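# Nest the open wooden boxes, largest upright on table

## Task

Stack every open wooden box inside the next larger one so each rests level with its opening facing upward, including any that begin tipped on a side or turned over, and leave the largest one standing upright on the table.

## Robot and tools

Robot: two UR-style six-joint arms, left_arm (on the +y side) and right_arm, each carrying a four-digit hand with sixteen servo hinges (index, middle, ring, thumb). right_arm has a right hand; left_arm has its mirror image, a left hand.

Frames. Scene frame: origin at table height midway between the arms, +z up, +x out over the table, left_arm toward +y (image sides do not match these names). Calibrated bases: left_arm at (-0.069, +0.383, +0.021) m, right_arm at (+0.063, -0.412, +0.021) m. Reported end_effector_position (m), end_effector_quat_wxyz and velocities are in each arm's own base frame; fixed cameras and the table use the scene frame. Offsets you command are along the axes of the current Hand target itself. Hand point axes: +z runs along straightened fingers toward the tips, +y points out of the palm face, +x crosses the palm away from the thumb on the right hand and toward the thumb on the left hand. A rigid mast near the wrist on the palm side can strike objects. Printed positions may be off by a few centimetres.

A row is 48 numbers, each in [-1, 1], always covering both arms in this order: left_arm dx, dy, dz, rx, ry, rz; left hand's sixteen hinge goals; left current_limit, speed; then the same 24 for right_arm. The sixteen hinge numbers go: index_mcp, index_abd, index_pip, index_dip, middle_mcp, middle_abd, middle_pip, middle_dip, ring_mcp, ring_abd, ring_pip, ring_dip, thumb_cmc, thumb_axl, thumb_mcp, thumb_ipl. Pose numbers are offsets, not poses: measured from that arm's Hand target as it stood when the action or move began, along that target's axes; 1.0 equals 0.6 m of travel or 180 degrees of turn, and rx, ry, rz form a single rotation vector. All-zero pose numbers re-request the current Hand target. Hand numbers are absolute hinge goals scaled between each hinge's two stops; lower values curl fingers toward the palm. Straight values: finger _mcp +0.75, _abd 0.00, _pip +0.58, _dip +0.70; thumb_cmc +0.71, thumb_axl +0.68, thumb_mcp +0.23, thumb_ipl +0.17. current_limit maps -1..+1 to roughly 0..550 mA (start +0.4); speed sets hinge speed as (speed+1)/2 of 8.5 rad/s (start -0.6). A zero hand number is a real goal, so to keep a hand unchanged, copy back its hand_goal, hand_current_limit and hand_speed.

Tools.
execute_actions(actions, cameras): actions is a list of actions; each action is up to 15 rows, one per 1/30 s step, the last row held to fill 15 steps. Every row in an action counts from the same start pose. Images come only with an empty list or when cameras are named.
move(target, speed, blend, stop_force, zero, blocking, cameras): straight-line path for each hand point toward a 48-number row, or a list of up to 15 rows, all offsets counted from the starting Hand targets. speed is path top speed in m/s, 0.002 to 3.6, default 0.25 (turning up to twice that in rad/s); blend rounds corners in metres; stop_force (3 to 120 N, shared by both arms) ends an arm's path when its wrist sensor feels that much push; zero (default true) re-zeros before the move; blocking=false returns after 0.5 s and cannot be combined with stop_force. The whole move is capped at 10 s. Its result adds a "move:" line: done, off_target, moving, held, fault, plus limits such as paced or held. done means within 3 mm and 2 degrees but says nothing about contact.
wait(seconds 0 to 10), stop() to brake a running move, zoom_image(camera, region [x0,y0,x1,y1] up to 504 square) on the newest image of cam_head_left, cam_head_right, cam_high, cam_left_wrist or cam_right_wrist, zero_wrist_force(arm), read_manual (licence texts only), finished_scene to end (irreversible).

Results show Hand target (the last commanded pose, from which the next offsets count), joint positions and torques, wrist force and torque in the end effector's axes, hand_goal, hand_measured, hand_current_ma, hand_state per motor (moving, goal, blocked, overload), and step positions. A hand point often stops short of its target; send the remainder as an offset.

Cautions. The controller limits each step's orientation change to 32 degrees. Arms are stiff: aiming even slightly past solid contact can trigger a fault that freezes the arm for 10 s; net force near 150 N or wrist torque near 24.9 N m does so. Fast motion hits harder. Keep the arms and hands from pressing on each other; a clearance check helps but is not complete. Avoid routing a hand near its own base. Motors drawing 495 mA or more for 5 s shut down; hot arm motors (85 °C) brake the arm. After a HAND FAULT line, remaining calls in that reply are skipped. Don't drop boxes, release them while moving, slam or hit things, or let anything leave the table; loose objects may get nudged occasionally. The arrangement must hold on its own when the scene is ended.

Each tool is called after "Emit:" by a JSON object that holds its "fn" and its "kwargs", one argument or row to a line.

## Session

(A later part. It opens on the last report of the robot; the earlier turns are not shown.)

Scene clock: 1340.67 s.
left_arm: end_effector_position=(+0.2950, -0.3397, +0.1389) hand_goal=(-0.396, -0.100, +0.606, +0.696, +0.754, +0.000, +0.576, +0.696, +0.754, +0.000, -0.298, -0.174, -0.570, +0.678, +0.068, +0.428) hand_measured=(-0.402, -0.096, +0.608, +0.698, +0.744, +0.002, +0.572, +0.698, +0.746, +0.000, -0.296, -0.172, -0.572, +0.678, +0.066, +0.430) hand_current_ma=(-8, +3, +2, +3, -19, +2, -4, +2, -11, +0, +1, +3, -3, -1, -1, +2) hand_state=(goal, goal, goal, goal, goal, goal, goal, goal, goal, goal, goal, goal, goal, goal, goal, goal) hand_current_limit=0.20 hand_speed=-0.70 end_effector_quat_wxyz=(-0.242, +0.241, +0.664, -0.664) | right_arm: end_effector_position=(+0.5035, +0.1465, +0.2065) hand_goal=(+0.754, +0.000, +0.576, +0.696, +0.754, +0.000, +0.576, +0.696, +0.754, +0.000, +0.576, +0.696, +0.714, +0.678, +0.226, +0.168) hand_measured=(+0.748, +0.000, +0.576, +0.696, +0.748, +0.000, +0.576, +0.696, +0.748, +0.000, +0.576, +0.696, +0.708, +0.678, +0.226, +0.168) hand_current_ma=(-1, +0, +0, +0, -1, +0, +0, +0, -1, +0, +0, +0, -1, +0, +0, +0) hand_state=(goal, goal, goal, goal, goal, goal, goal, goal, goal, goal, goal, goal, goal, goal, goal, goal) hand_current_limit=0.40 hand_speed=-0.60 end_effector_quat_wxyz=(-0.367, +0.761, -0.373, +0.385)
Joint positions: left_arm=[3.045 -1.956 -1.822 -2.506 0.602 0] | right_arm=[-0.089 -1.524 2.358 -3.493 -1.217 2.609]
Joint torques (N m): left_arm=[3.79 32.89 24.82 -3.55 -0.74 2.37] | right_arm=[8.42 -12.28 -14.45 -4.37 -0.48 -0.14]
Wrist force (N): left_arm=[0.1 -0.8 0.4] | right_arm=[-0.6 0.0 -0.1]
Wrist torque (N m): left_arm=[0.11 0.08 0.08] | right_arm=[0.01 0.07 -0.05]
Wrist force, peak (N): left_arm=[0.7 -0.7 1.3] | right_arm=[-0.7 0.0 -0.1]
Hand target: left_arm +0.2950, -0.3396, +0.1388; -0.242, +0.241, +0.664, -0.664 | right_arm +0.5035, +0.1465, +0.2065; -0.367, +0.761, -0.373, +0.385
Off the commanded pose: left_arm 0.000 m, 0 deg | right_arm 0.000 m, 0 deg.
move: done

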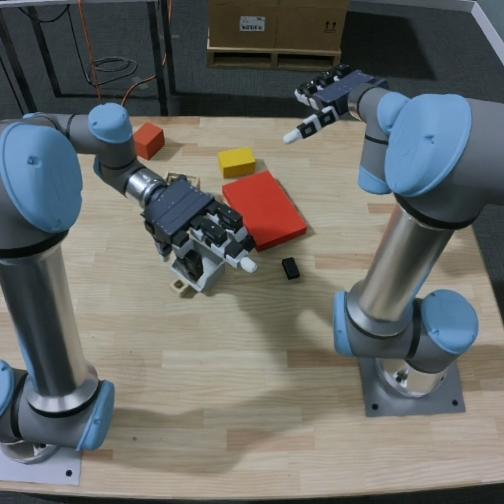

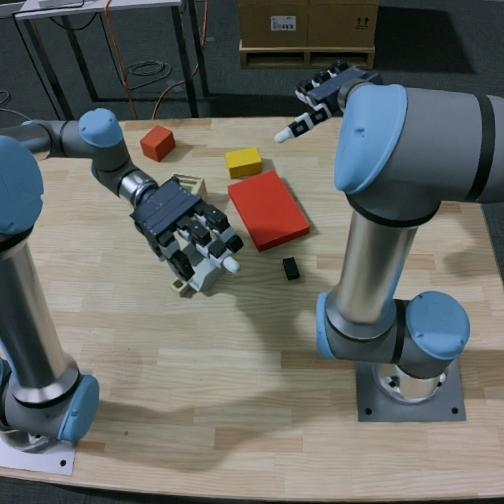

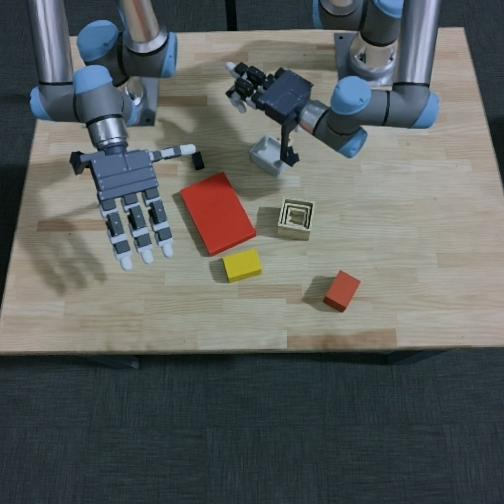

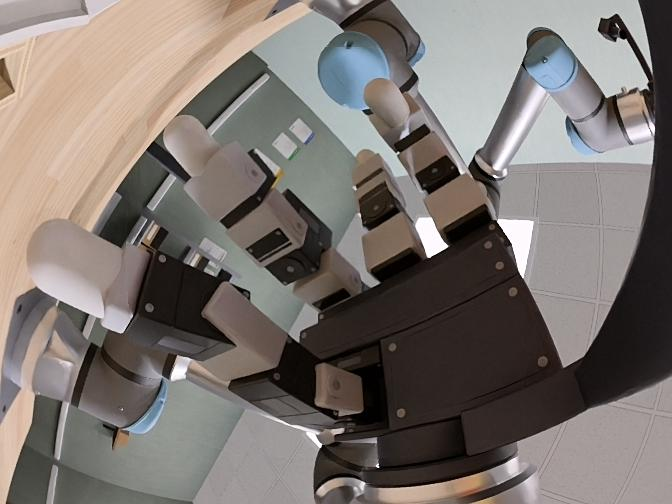

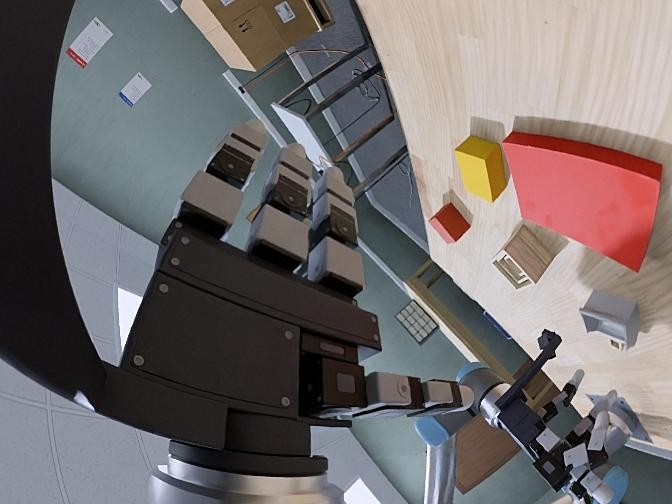

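Emit:
{"fn": "move", "kwargs": {
  "target": [0.0033,0.1,0,0,0,0,-0.397,-0.1,0.606,0.696,0.754,0,0.576,0.696,0.754,0,-0.299,-0.174,-0.571,0.678,0.067,0.427,0.2,-0.7,0,0,0,0,0,0,0.754,0,0.576,0.696,0.754,0,0.576,0.696,0.754,0,0.576,0.696,0.714,0.678,0.226,0.168,0.4,-0.6],
  "speed": 0.08,
  "stop_force": 5,
  "cameras": ["all"]
}}

Emit:
{"fn": "zoom_image", "kwargs": {
  "camera": "cam_head_right",
  "region": [155, 235, 225, 305]
}}

Emit:
{"fn": "zoom_image", "kwargs": {
  "camera": "cam_head_left",
  "region": [155, 235, 225, 305]
}}

Emit:
{"fn": "zoom_image", "kwargs": {
  "camera": "cam_left_wrist",
  "region": [0, 0, 300, 300]
}}

Emit:
{"fn": "zoom_image", "kwargs": {
  "camera": "cam_right_wrist",
  "region": [540, 270, 660, 390]
}}

Scene clock: 1362.03 s.
left_arm: end_effector_position=(+0.2934, -0.3383, +0.0788) hand_goal=(-0.396, -0.100, +0.606, +0.696, +0.754, +0.000, +0.576, +0.696, +0.754, +0.000, -0.298, -0.174, -0.570, +0.678, +0.068, +0.428) hand_measured=(-0.402, -0.096, +0.608, +0.698, +0.744, +0.002, +0.572, +0.698, +0.746, +0.000, -0.296, -0.172, -0.572, +0.678, +0.066, +0.430) hand_current_ma=(-8, +3, +2, +3, -19, +2, -4, +2, -11, +0, +1, +3, -2, -1, -1, +2) hand_state=(goal, goal, goal, goal, goal, goal, goal, goal, goal, goal, goal, goal, goal, goal, goal, goal) hand_current_limit=0.20 hand_speed=-0.70 end_effector_quat_wxyz=(-0.242, +0.241, +0.664, -0.664) | right_arm: end_effector_position=(+0.5035, +0.1465, +0.2065) hand_goal=(+0.754, +0.000, +0.576, +0.696, +0.754, +0.000, +0.576, +0.696, +0.754, +0.000, +0.576, +0.696, +0.714, +0.678, +0.226, +0.168) hand_measured=(+0.748, +0.000, +0.576, +0.696, +0.748, +0.000, +0.576, +0.696, +0.748, +0.000, +0.576, +0.696, +0.708, +0.678, +0.226, +0.168) hand_current_ma=(-1, +0, +0, +0, -1, +0, +0, +0, -1, +0, +0, +0, -1, +0, +0, +0) hand_state=(goal, goal, goal, goal, goal, goal, goal, goal, goal, goal, goal, goal, goal, goal, goal, goal) hand_current_limit=0.40 hand_speed=-0.60 end_effector_quat_wxyz=(-0.367, +0.761, -0.373, +0.385)
Joint positions: left_arm=[3.048 -2.048 -1.877 -2.359 0.604 0] | right_arm=[-0.089 -1.524 2.358 -3.493 -1.217 2.609]
Joint torques (N m): left_arm=[-2.63 47.94 22.7 0.3 -0.99 -2.43] | right_arm=[7.93 -11.73 -14.78 -4.4 -0.41 -0.15]
Motor temperatures (°C): left_arm=[27 30 27 34 28 26] | right_arm=[23 23 24 42 36 32]
Wrist force (N): left_arm=[-0.3 -0.9 0.4] | right_arm=[-0.2 0.2 -0.1]
Wrist torque (N m): left_arm=[0.10 0.11 0.00] | right_arm=[0.03 0.02 -0.01]
Wrist force, peak (N): left_arm=[-0.2 -1.8 0.3] | right_arm=[-0.7 -0.2 0.3]
Hand target: left_arm +0.2935, -0.3383, +0.0788; -0.242, +0.241, +0.664, -0.664 | right_arm +0.5035, +0.1465, +0.2065; -0.367, +0.761, -0.373, +0.385
Off the commanded pose: left_arm 0.000 m, 0 deg | right_arm 0.000 m, 0 deg.
move: done

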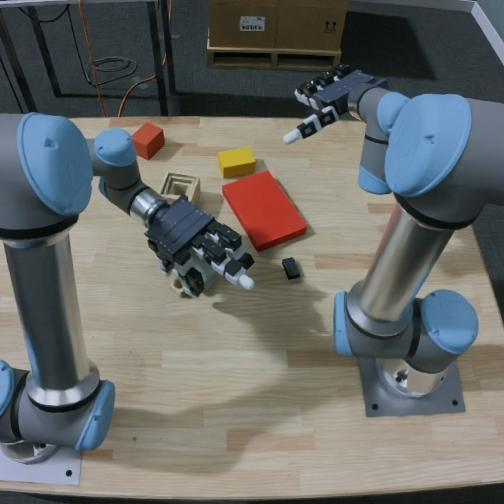

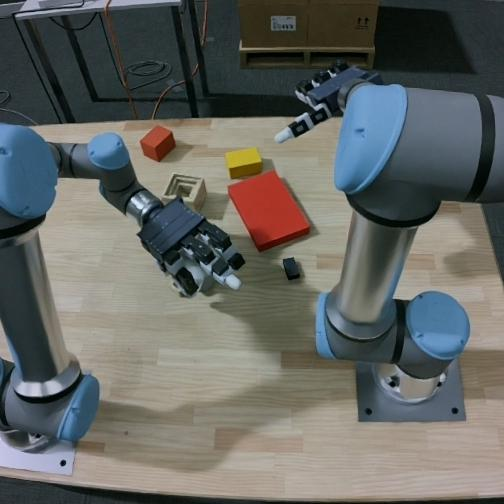

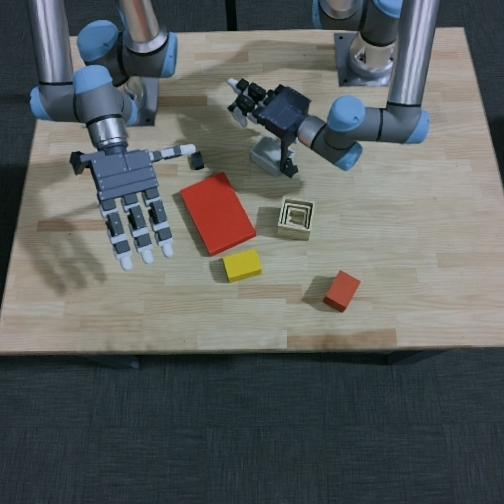

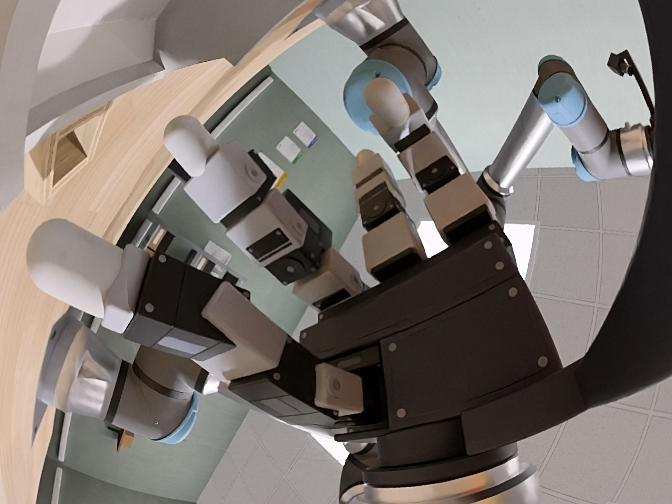

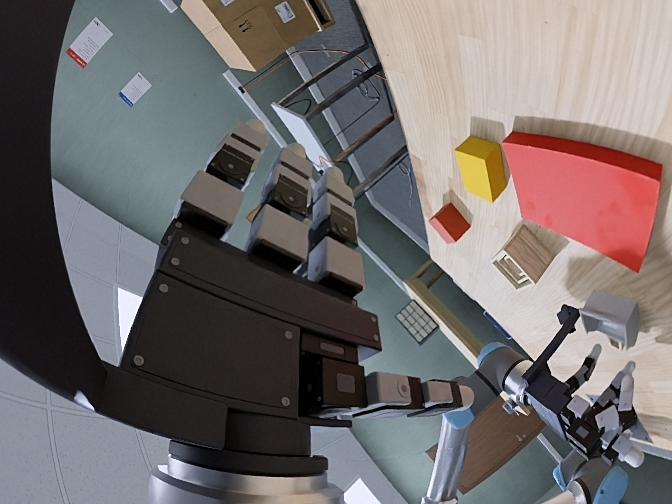

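Scaled by 7.200 from the camera's 504x504 image, which has a finer 720x720 frame.

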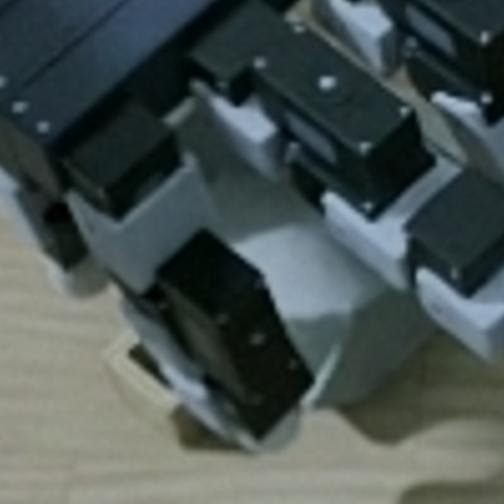

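Scaled by 7.200 from the camera's 504x504 image, which has a finer 720x720 frame.

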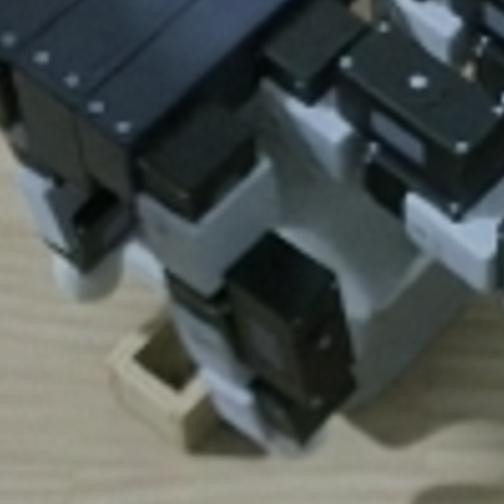

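Scaled by 1.680 from the camera's 672x504 image, which has a finer 960x720 frame.

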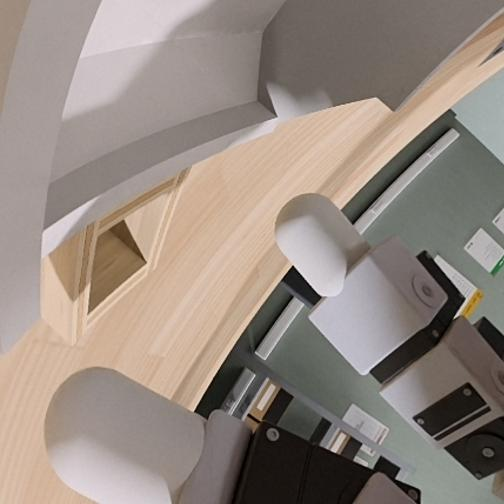

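Scaled by 4.200 from the camera's 672x504 image, which has a finer 960x720 frame.

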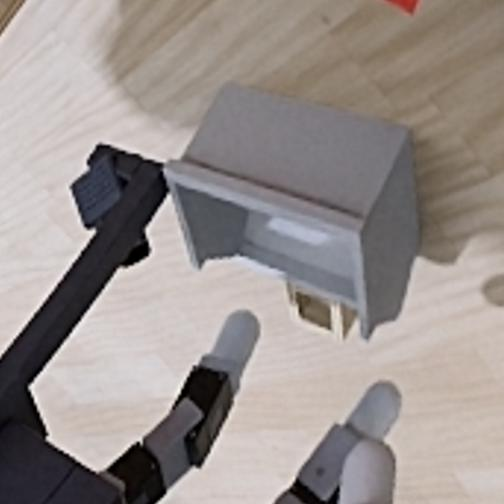

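Emit:
{"fn": "zoom_image", "kwargs": {
  "camera": "cam_head_left",
  "region": [160, 260, 210, 310]
}}

Emit:
{"fn": "zoom_image", "kwargs": {
  "camera": "cam_head_right",
  "region": [155, 260, 205, 310]
}}

Emit:
{"fn": "zoom_image", "kwargs": {
  "camera": "cam_right_wrist",
  "region": [570, 310, 650, 390]
}}

Scaled by 10.080 from the camera's 504x504 image, which has a finer 720x720 frame.

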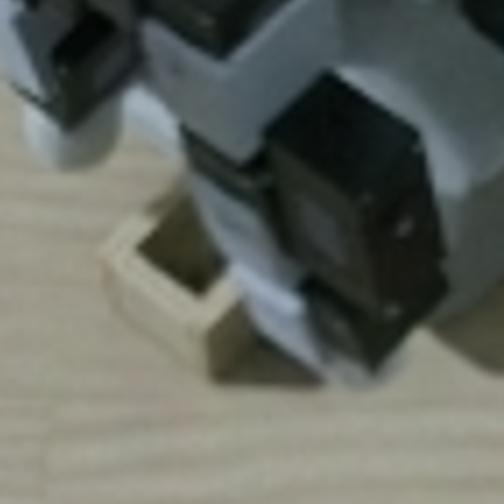

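Scaled by 10.080 from the camera's 504x504 image, which has a finer 720x720 frame.

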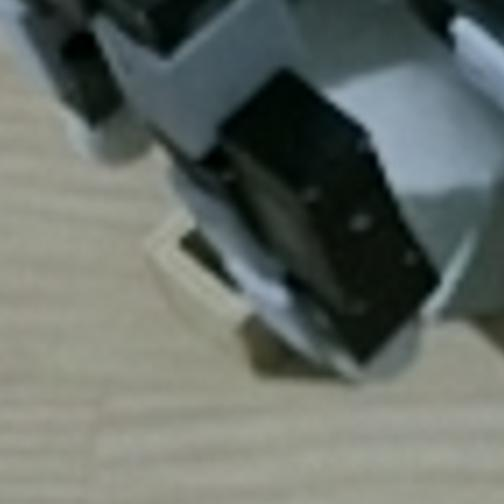

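Scaled by 6.300 from the camera's 672x504 image, which has a finer 960x720 frame.

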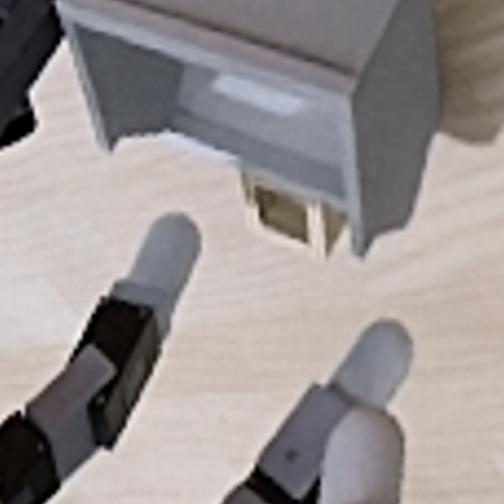

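Emit:
{"fn": "move", "kwargs": {
  "target": [
    [-0.01,0,-0.015,0,0,0,-0.397,-0.1,0.606,0.696,0.754,0,0.576,0.696,0.754,0,-0.299,-0.174,-0.571,0.678,0.067,0.427,0.2,-0.7,0,0,0,0,0,0,0.754,0,0.576,0.696,0.754,0,0.576,0.696,0.754,0,0.576,0.696,0.714,0.678,0.226,0.168,0.4,-0.6],
    [-0.01,0.0267,-0.015,0,0,0,-0.397,-0.1,0.606,0.696,0.754,0,0.576,0.696,0.754,0,-0.299,-0.174,-0.571,0.678,0.067,0.427,0.2,-0.7,0,0,0,0,0,0,0.754,0,0.576,0.696,0.754,0,0.576,0.696,0.754,0,0.576,0.696,0.714,0.678,0.226,0.168,0.4,-0.6]
  ],
  "speed": 0.04,
  "stop_force": 3,
  "cameras": ["cam_head_left","cam_head_right","cam_left_wrist","cam_right_wrist","cam_high"]
}}

Emit:
{"fn": "zoom_image", "kwargs": {
  "camera": "cam_head_left",
  "region": [155, 250, 215, 310]
}}

Emit:
{"fn": "zoom_image", "kwargs": {
  "camera": "cam_left_wrist",
  "region": [0, 0, 300, 300]
}}

Emit:
{"fn": "zoom_image", "kwargs": {
  "camera": "cam_right_wrist",
  "region": [570, 310, 650, 390]
}}

Scene clock: 1439.03 s.
left_arm: end_effector_position=(+0.3038, -0.3353, +0.0628) hand_goal=(-0.396, -0.100, +0.606, +0.696, +0.754, +0.000, +0.576, +0.696, +0.754, +0.000, -0.298, -0.174, -0.570, +0.678, +0.068, +0.428) hand_measured=(-0.402, -0.096, +0.608, +0.698, +0.744, +0.002, +0.572, +0.698, +0.746, +0.000, -0.296, -0.172, -0.572, +0.678, +0.066, +0.430) hand_current_ma=(-8, +3, +2, +3, -19, +2, -4, +2, -11, +0, +1, +3, -2, -1, -1, +2) hand_state=(goal, goal, goal, goal, goal, goal, goal, goal, goal, goal, goal, goal, goal, goal, goal, goal) hand_current_limit=0.20 hand_speed=-0.70 end_effector_quat_wxyz=(-0.242, +0.241, +0.664, -0.664) | right_arm: end_effector_position=(+0.5035, +0.1465, +0.2065) hand_goal=(+0.754, +0.000, +0.576, +0.696, +0.754, +0.000, +0.576, +0.696, +0.754, +0.000, +0.576, +0.696, +0.714, +0.678, +0.226, +0.168) hand_measured=(+0.748, +0.000, +0.576, +0.696, +0.748, +0.000, +0.576, +0.696, +0.748, +0.000, +0.576, +0.696, +0.708, +0.678, +0.226, +0.168) hand_current_ma=(-1, +0, +0, +0, -1, +0, +0, +0, -1, +0, +0, +0, -1, +0, +0, +0) hand_state=(goal, goal, goal, goal, goal, goal, goal, goal, goal, goal, goal, goal, goal, goal, goal, goal) hand_current_limit=0.40 hand_speed=-0.60 end_effector_quat_wxyz=(-0.367, +0.761, -0.373, +0.385)
Joint positions: left_arm=[3.056 -2.091 -1.859 -2.333 0.613 0] | right_arm=[-0.089 -1.524 2.358 -3.493 -1.217 2.609]
Joint torques (N m): left_arm=[-9.42 48.59 22.11 -3.57 -2.35 2.68] | right_arm=[8.19 -13.09 -14.29 -4.3 -0.54 -0.08]
Wrist force (N): left_arm=[0.2 -0.8 0.6] | right_arm=[-0.3 0.1 -0.2]
Wrist torque (N m): left_arm=[0.09 0.05 0.07] | right_arm=[0.02 0.04 -0.04]
Wrist force, peak (N): left_arm=[0.0 -1.4 0.6] | right_arm=[-0.6 0.2 -0.3]
Hand target: left_arm +0.3038, -0.3353, +0.0628; -0.242, +0.241, +0.664, -0.664 | right_arm +0.5035, +0.1465, +0.2065; -0.367, +0.761, -0.373, +0.385
Off the commanded pose: left_arm 0.000 m, 0 deg | right_arm 0.000 m, 0 deg.
move: done

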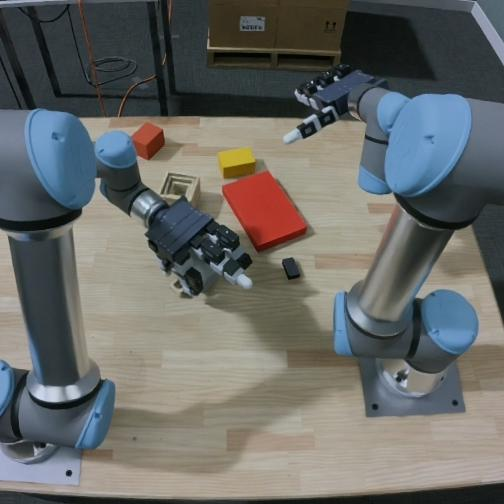

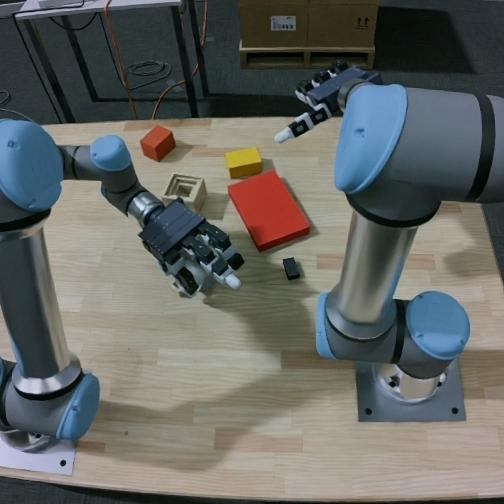

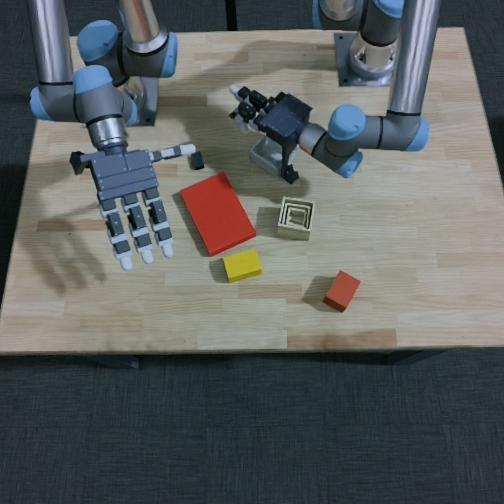

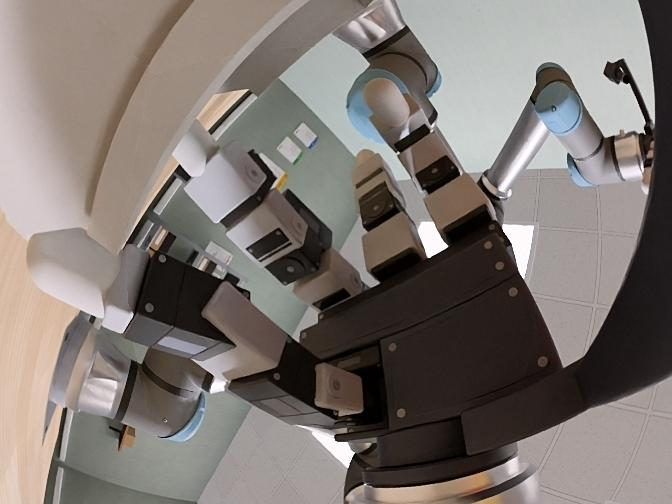

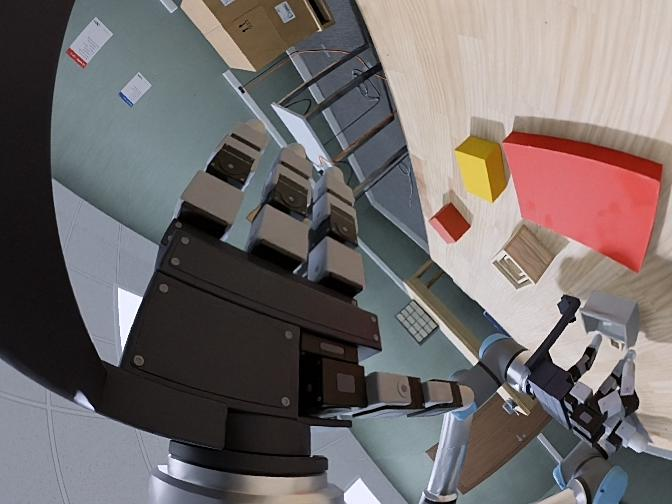

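Scaled by 8.400 from the camera's 504x504 image, which has a finer 720x720 frame.

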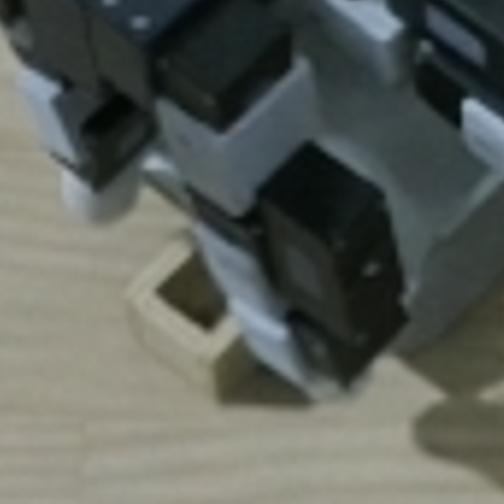

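Scaled by 1.680 from the camera's 672x504 image, which has a finer 960x720 frame.

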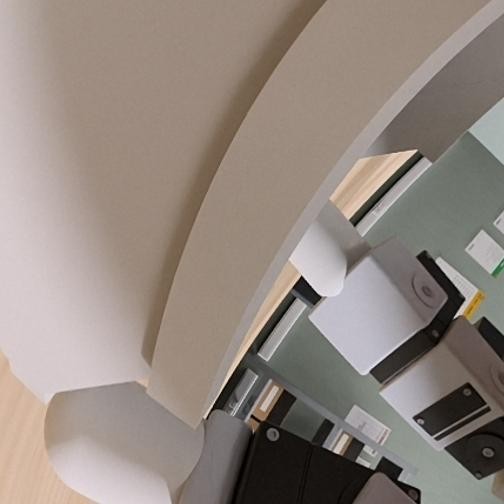

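Scaled by 6.300 from the camera's 672x504 image, which has a finer 960x720 frame.

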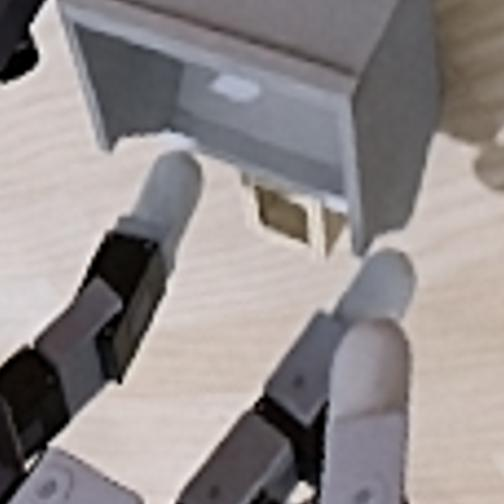

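Emit:
{"fn": "zoom_image", "kwargs": {
  "camera": "cam_high",
  "region": [230, 80, 320, 190]
}}

Emit:
{"fn": "zoom_image", "kwargs": {
  "camera": "cam_right_wrist",
  "region": [530, 270, 650, 370]
}}

Emit:
{"fn": "zoom_image", "kwargs": {
  "camera": "cam_head_right",
  "region": [130, 190, 240, 310]
}}

Scaled by 4.582 from the camera's 504x504 image, which has a finer 720x720 frame.

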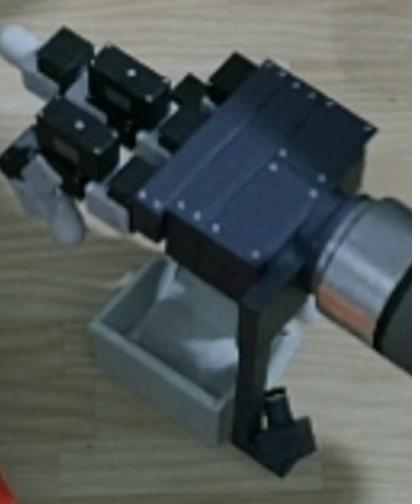

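Scaled by 4.200 from the camera's 672x504 image, which has a finer 960x720 frame.

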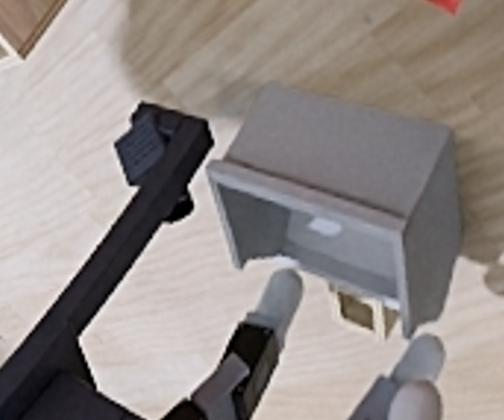

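Scaled by 4.200 from the camera's 504x504 image, which has a finer 720x720 frame.

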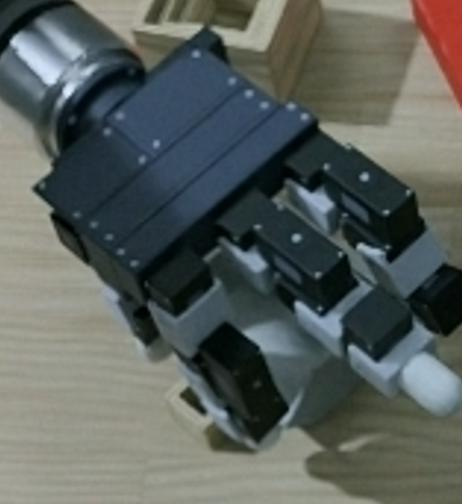

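Emit:
{"fn": "move", "kwargs": {
  "target": [0,0.0222,0,0,0,0,-0.397,-0.1,0.606,0.696,0.754,0,0.576,0.696,0.754,0,-0.299,-0.174,-0.571,0.678,0.067,0.427,0.2,-0.7,0,0,0,0,0,0,0.754,0,0.576,0.696,0.754,0,0.576,0.696,0.754,0,0.576,0.696,0.714,0.678,0.226,0.168,0.4,-0.6],
  "speed": 0.03,
  "stop_force": 3
}}

Emit:
{"fn": "move", "kwargs": {
  "target": [0,0,0,0,0,0,-0.50,-0.1,0.606,0.696,0.754,0,0.576,0.696,0.754,0,-0.299,-0.174,-0.571,0.678,-0.03,0.427,0.0,-0.92,0,0,0,0,0,0,0.754,0,0.576,0.696,0.754,0,0.576,0.696,0.754,0,0.576,0.696,0.714,0.678,0.226,0.168,0.4,-0.6],
  "cameras": ["cam_head_left","cam_head_right","cam_left_wrist","cam_right_wrist"]
}}

Emit:
{"fn": "zoom_image", "kwargs": {
  "camera": "cam_head_left",
  "region": [155, 250, 215, 310]
}}

Emit:
{"fn": "zoom_image", "kwargs": {
  "camera": "cam_right_wrist",
  "region": [570, 310, 650, 390]
}}

Scene clock: 1470.50 s.
left_arm: end_effector_position=(+0.3038, -0.3353, +0.0495) hand_goal=(-0.396, -0.100, +0.606, +0.696, +0.754, +0.000, +0.576, +0.696, +0.754, +0.000, -0.298, -0.174, -0.570, +0.678, +0.068, +0.428) hand_measured=(-0.402, -0.096, +0.608, +0.698, +0.744, +0.002, +0.572, +0.698, +0.746, +0.000, -0.296, -0.172, -0.572, +0.678, +0.066, +0.430) hand_current_ma=(-8, +3, +2, +3, -19, +2, -4, +2, -11, +0, +1, +3, -2, -1, -1, +2) hand_state=(goal, goal, goal, goal, goal, goal, goal, goal, goal, goal, goal, goal, goal, goal, goal, goal) hand_current_limit=0.20 hand_speed=-0.70 end_effector_quat_wxyz=(-0.242, +0.241, +0.664, -0.664) | right_arm: end_effector_position=(+0.5035, +0.1465, +0.2065) hand_goal=(+0.754, +0.000, +0.576, +0.696, +0.754, +0.000, +0.576, +0.696, +0.754, +0.000, +0.576, +0.696, +0.714, +0.678, +0.226, +0.168) hand_measured=(+0.748, +0.000, +0.576, +0.696, +0.748, +0.000, +0.576, +0.696, +0.748, +0.000, +0.576, +0.696, +0.708, +0.678, +0.226, +0.168) hand_current_ma=(-1, +0, +0, +0, -1, +0, +0, +0, -1, +0, +0, +0, -1, +0, +0, +0) hand_state=(goal, goal, goal, goal, goal, goal, goal, goal, goal, goal, goal, goal, goal, goal, goal, goal) hand_current_limit=0.40 hand_speed=-0.60 end_effector_quat_wxyz=(-0.367, +0.761, -0.373, +0.385)
Joint positions: left_arm=[3.056 -2.115 -1.866 -2.303 0.613 0] | right_arm=[-0.089 -1.524 2.358 -3.493 -1.217 2.609]
Joint torques (N m): left_arm=[-3.99 51.28 21.83 -3.71 -1.23 -0.55] | right_arm=[8.56 -12.56 -14.82 -4.28 -0.48 -0.21]
Wrist force (N): left_arm=[-0.1 -0.9 0.6] | right_arm=[-0.4 -0.2 -0.1]
Wrist torque (N m): left_arm=[0.09 0.10 0.05] | right_arm=[-0.02 0.05 -0.05]
Wrist force, peak (N): left_arm=[-0.1 -1.4 0.3] | right_arm=[-0.7 0.2 -0.1]
Hand target: left_arm +0.3038, -0.3353, +0.0495; -0.242, +0.241, +0.664, -0.664 | right_arm +0.5035, +0.1465, +0.2065; -0.367, +0.761, -0.373, +0.385
Off the commanded pose: left_arm 0.000 m, 0 deg | right_arm 0.000 m, 0 deg.
move: done

Scene clock: 1471.20 s.
left_arm: end_effector_position=(+0.3038, -0.3353, +0.0495) hand_goal=(-0.500, -0.100, +0.606, +0.696, +0.754, +0.000, +0.576, +0.696, +0.754, +0.000, -0.298, -0.174, -0.570, +0.678, -0.030, +0.428) hand_measured=(-0.498, -0.096, +0.608, +0.698, +0.744, +0.002, +0.572, +0.698, +0.746, +0.000, -0.296, -0.172, -0.572, +0.678, -0.026, +0.430) hand_current_ma=(+1, +3, +2, +3, -19, +2, -4, +2, -11, +0, +1, +3, -2, -1, +8, +2) hand_state=(goal, goal, goal, goal, goal, goal, goal, goal, goal, goal, goal, goal, goal, goal, goal, goal) hand_current_limit=0.00 hand_speed=-0.92 end_effector_quat_wxyz=(-0.242, +0.241, +0.664, -0.664) | right_arm: end_effector_position=(+0.5035, +0.1465, +0.2065) hand_goal=(+0.754, +0.000, +0.576, +0.696, +0.754, +0.000, +0.576, +0.696, +0.754, +0.000, +0.576, +0.696, +0.714, +0.678, +0.226, +0.168) hand_measured=(+0.748, +0.000, +0.576, +0.696, +0.748, +0.000, +0.576, +0.696, +0.748, +0.000, +0.576, +0.696, +0.708, +0.678, +0.226, +0.168) hand_current_ma=(-1, +0, +0, +0, -1, +0, +0, +0, -1, +0, +0, +0, -1, +0, +0, +0) hand_state=(goal, goal, goal, goal, goal, goal, goal, goal, goal, goal, goal, goal, goal, goal, goal, goal) hand_current_limit=0.40 hand_speed=-0.60 end_effector_quat_wxyz=(-0.367, +0.761, -0.373, +0.385)
Joint positions: left_arm=[3.056 -2.115 -1.866 -2.303 0.613 0] | right_arm=[-0.089 -1.524 2.358 -3.493 -1.217 2.609]
Joint torques (N m): left_arm=[-2.52 49.04 21.81 -3.54 -0.48 -2.12] | right_arm=[8.37 -12.48 -14.76 -4.3 -0.49 -0.15]
Wrist force (N): left_arm=[0.0 -0.7 0.5] | right_arm=[-0.7 0.0 0.0]
Wrist torque (N m): left_arm=[0.12 0.08 0.06] | right_arm=[0.00 0.09 -0.06]
Wrist force, peak (N): left_arm=[0.2 -1.0 0.7] | right_arm=[-0.7 0.0 0.0]
Hand target: left_arm +0.3038, -0.3353, +0.0495; -0.242, +0.241, +0.664, -0.664 | right_arm +0.5035, +0.1465, +0.2065; -0.367, +0.761, -0.373, +0.385
Off the commanded pose: left_arm 0.000 m, 0 deg | right_arm 0.000 m, 0 deg.
move: done
Images, in order (width x height): cam_head_left 504x504, cam_head_right 504x504, cam_left_wrist 672x504, cam_right_wrist 672x504.

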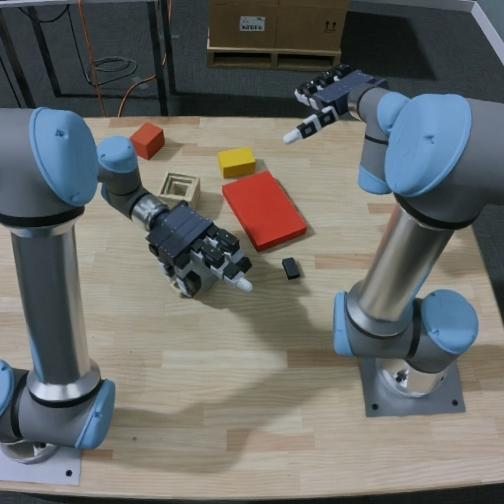

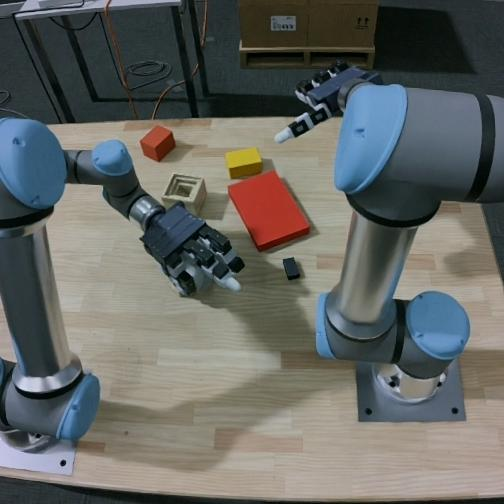

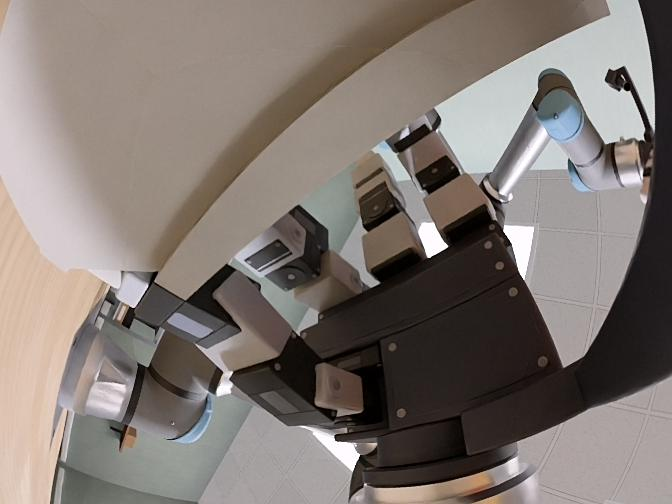

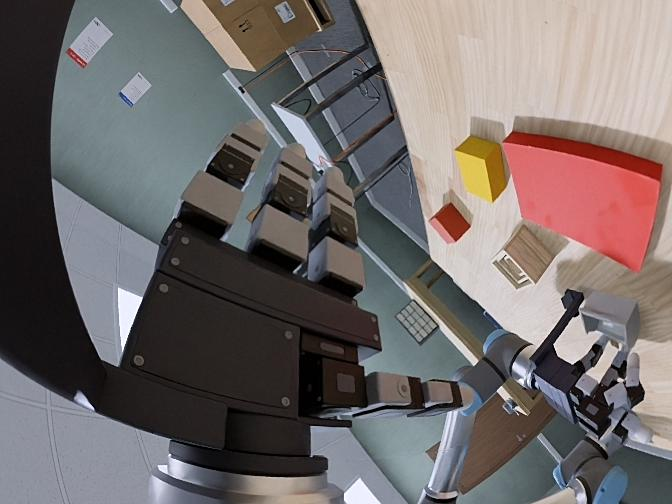

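Scaled by 8.400 from the camera's 504x504 image, which has a finer 720x720 frame.

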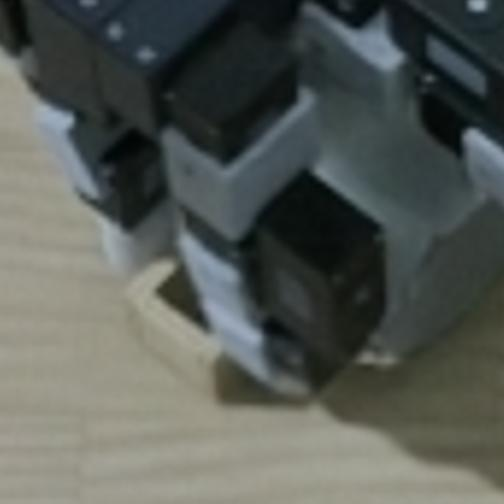

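Scaled by 6.300 from the camera's 672x504 image, which has a finer 960x720 frame.

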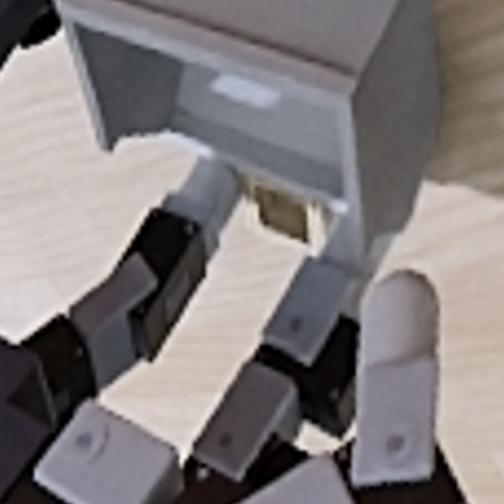

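Emit:
{"fn": "move", "kwargs": {
  "target": [0,0,0,0,0,0,-0.56,-0.1,0.606,0.696,0.754,0,0.576,0.696,0.754,0,-0.299,-0.174,-0.571,0.678,-0.10,0.427,0.0,-0.92,0,0,0,0,0,0,0.754,0,0.576,0.696,0.754,0,0.576,0.696,0.754,0,0.576,0.696,0.714,0.678,0.226,0.168,0.4,-0.6],
  "cameras": ["cam_head_left","cam_right_wrist"]
}}

Emit:
{"fn": "zoom_image", "kwargs": {
  "camera": "cam_head_left",
  "region": [155, 250, 215, 310]
}}

Emit:
{"fn": "zoom_image", "kwargs": {
  "camera": "cam_right_wrist",
  "region": [570, 310, 650, 390]
}}

Scene clock: 1475.87 s.
left_arm: end_effector_position=(+0.3038, -0.3353, +0.0495) hand_goal=(-0.560, -0.100, +0.606, +0.696, +0.754, +0.000, +0.576, +0.696, +0.754, +0.000, -0.298, -0.174, -0.570, +0.678, -0.100, +0.428) hand_measured=(-0.520, -0.096, +0.618, +0.700, +0.744, +0.002, +0.572, +0.698, +0.746, +0.000, -0.296, -0.172, -0.572, +0.678, -0.048, +0.436) hand_current_ma=(+108, +3, +19, +5, -19, +2, -4, +2, -11, +0, +1, +3, -2, -1, +193, +19) hand_state=(blocked, goal, goal, goal, goal, goal, goal, goal, goal, goal, goal, goal, goal, goal, blocked, goal) hand_current_limit=0.00 hand_speed=-0.92 end_effector_quat_wxyz=(-0.242, +0.241, +0.664, -0.664) | right_arm: end_effector_position=(+0.5035, +0.1465, +0.2065) hand_goal=(+0.754, +0.000, +0.576, +0.696, +0.754, +0.000, +0.576, +0.696, +0.754, +0.000, +0.576, +0.696, +0.714, +0.678, +0.226, +0.168) hand_measured=(+0.748, +0.000, +0.576, +0.696, +0.748, +0.000, +0.576, +0.696, +0.748, +0.000, +0.576, +0.696, +0.708, +0.678, +0.226, +0.168) hand_current_ma=(-1, +0, +0, +0, -1, +0, +0, +0, -1, +0, +0, +0, -1, +0, +0, +0) hand_state=(goal, goal, goal, goal, goal, goal, goal, goal, goal, goal, goal, goal, goal, goal, goal, goal) hand_current_limit=0.40 hand_speed=-0.60 end_effector_quat_wxyz=(-0.367, +0.761, -0.373, +0.385)
Joint positions: left_arm=[3.056 -2.115 -1.866 -2.303 0.613 0] | right_arm=[-0.089 -1.524 2.358 -3.493 -1.217 2.609]
Joint torques (N m): left_arm=[5.91 48.41 21.73 -3.38 1.79 -2.11] | right_arm=[8.08 -12.26 -14.93 -4.27 -0.54 -0.17]
Wrist force (N): left_arm=[-0.1 -2.0 -0.1] | right_arm=[-0.4 0.2 -0.1]
Wrist torque (N m): left_arm=[0.04 0.09 0.03] | right_arm=[0.03 0.05 -0.04]
Wrist force, peak (N): left_arm=[-0.2 -2.2 0.0] | right_arm=[-0.8 0.1 0.2]
Hand target: left_arm +0.3038, -0.3353, +0.0495; -0.242, +0.241, +0.664, -0.664 | right_arm +0.5035, +0.1465, +0.2065; -0.367, +0.761, -0.373, +0.385
Off the commanded pose: left_arm 0.000 m, 0 deg | right_arm 0.000 m, 0 deg.
move: done
Images, in order (width x height): cam_head_left 504x504, cam_right_wrist 672x504.

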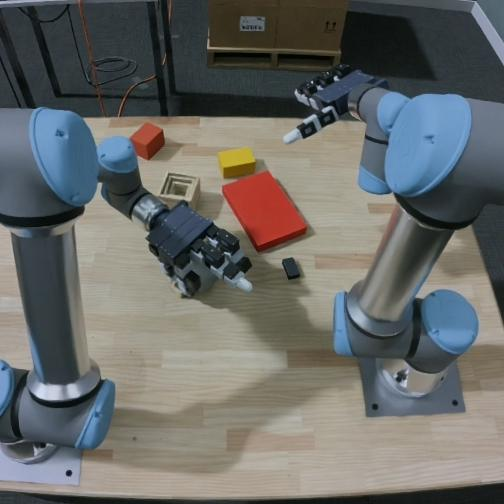

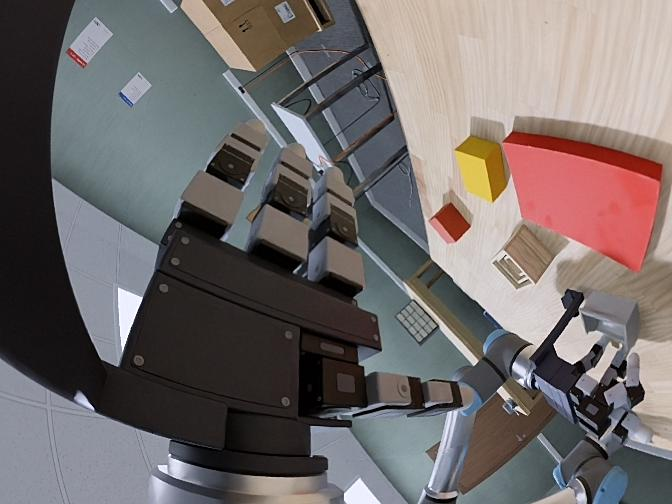

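Scaled by 8.400 from the camera's 504x504 image, which has a finer 720x720 frame.

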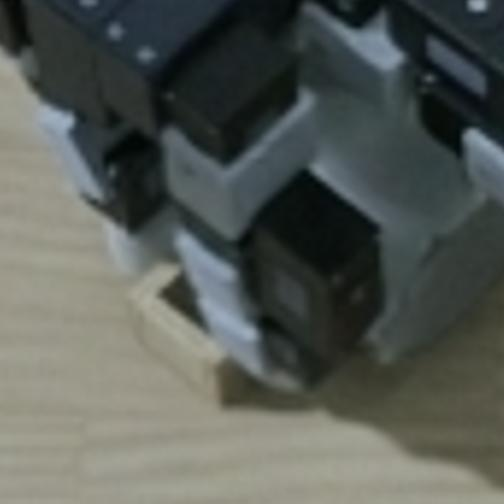

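Scaled by 6.300 from the camera's 672x504 image, which has a finer 960x720 frame.

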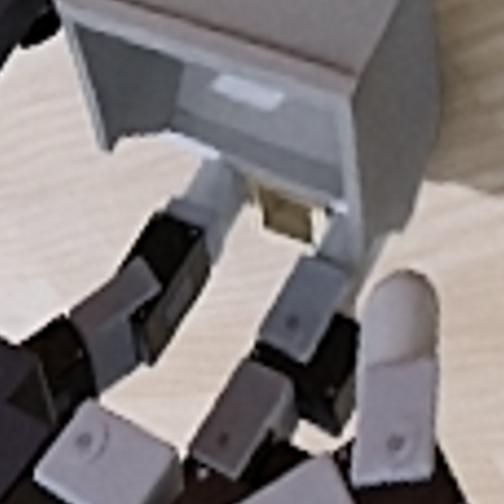

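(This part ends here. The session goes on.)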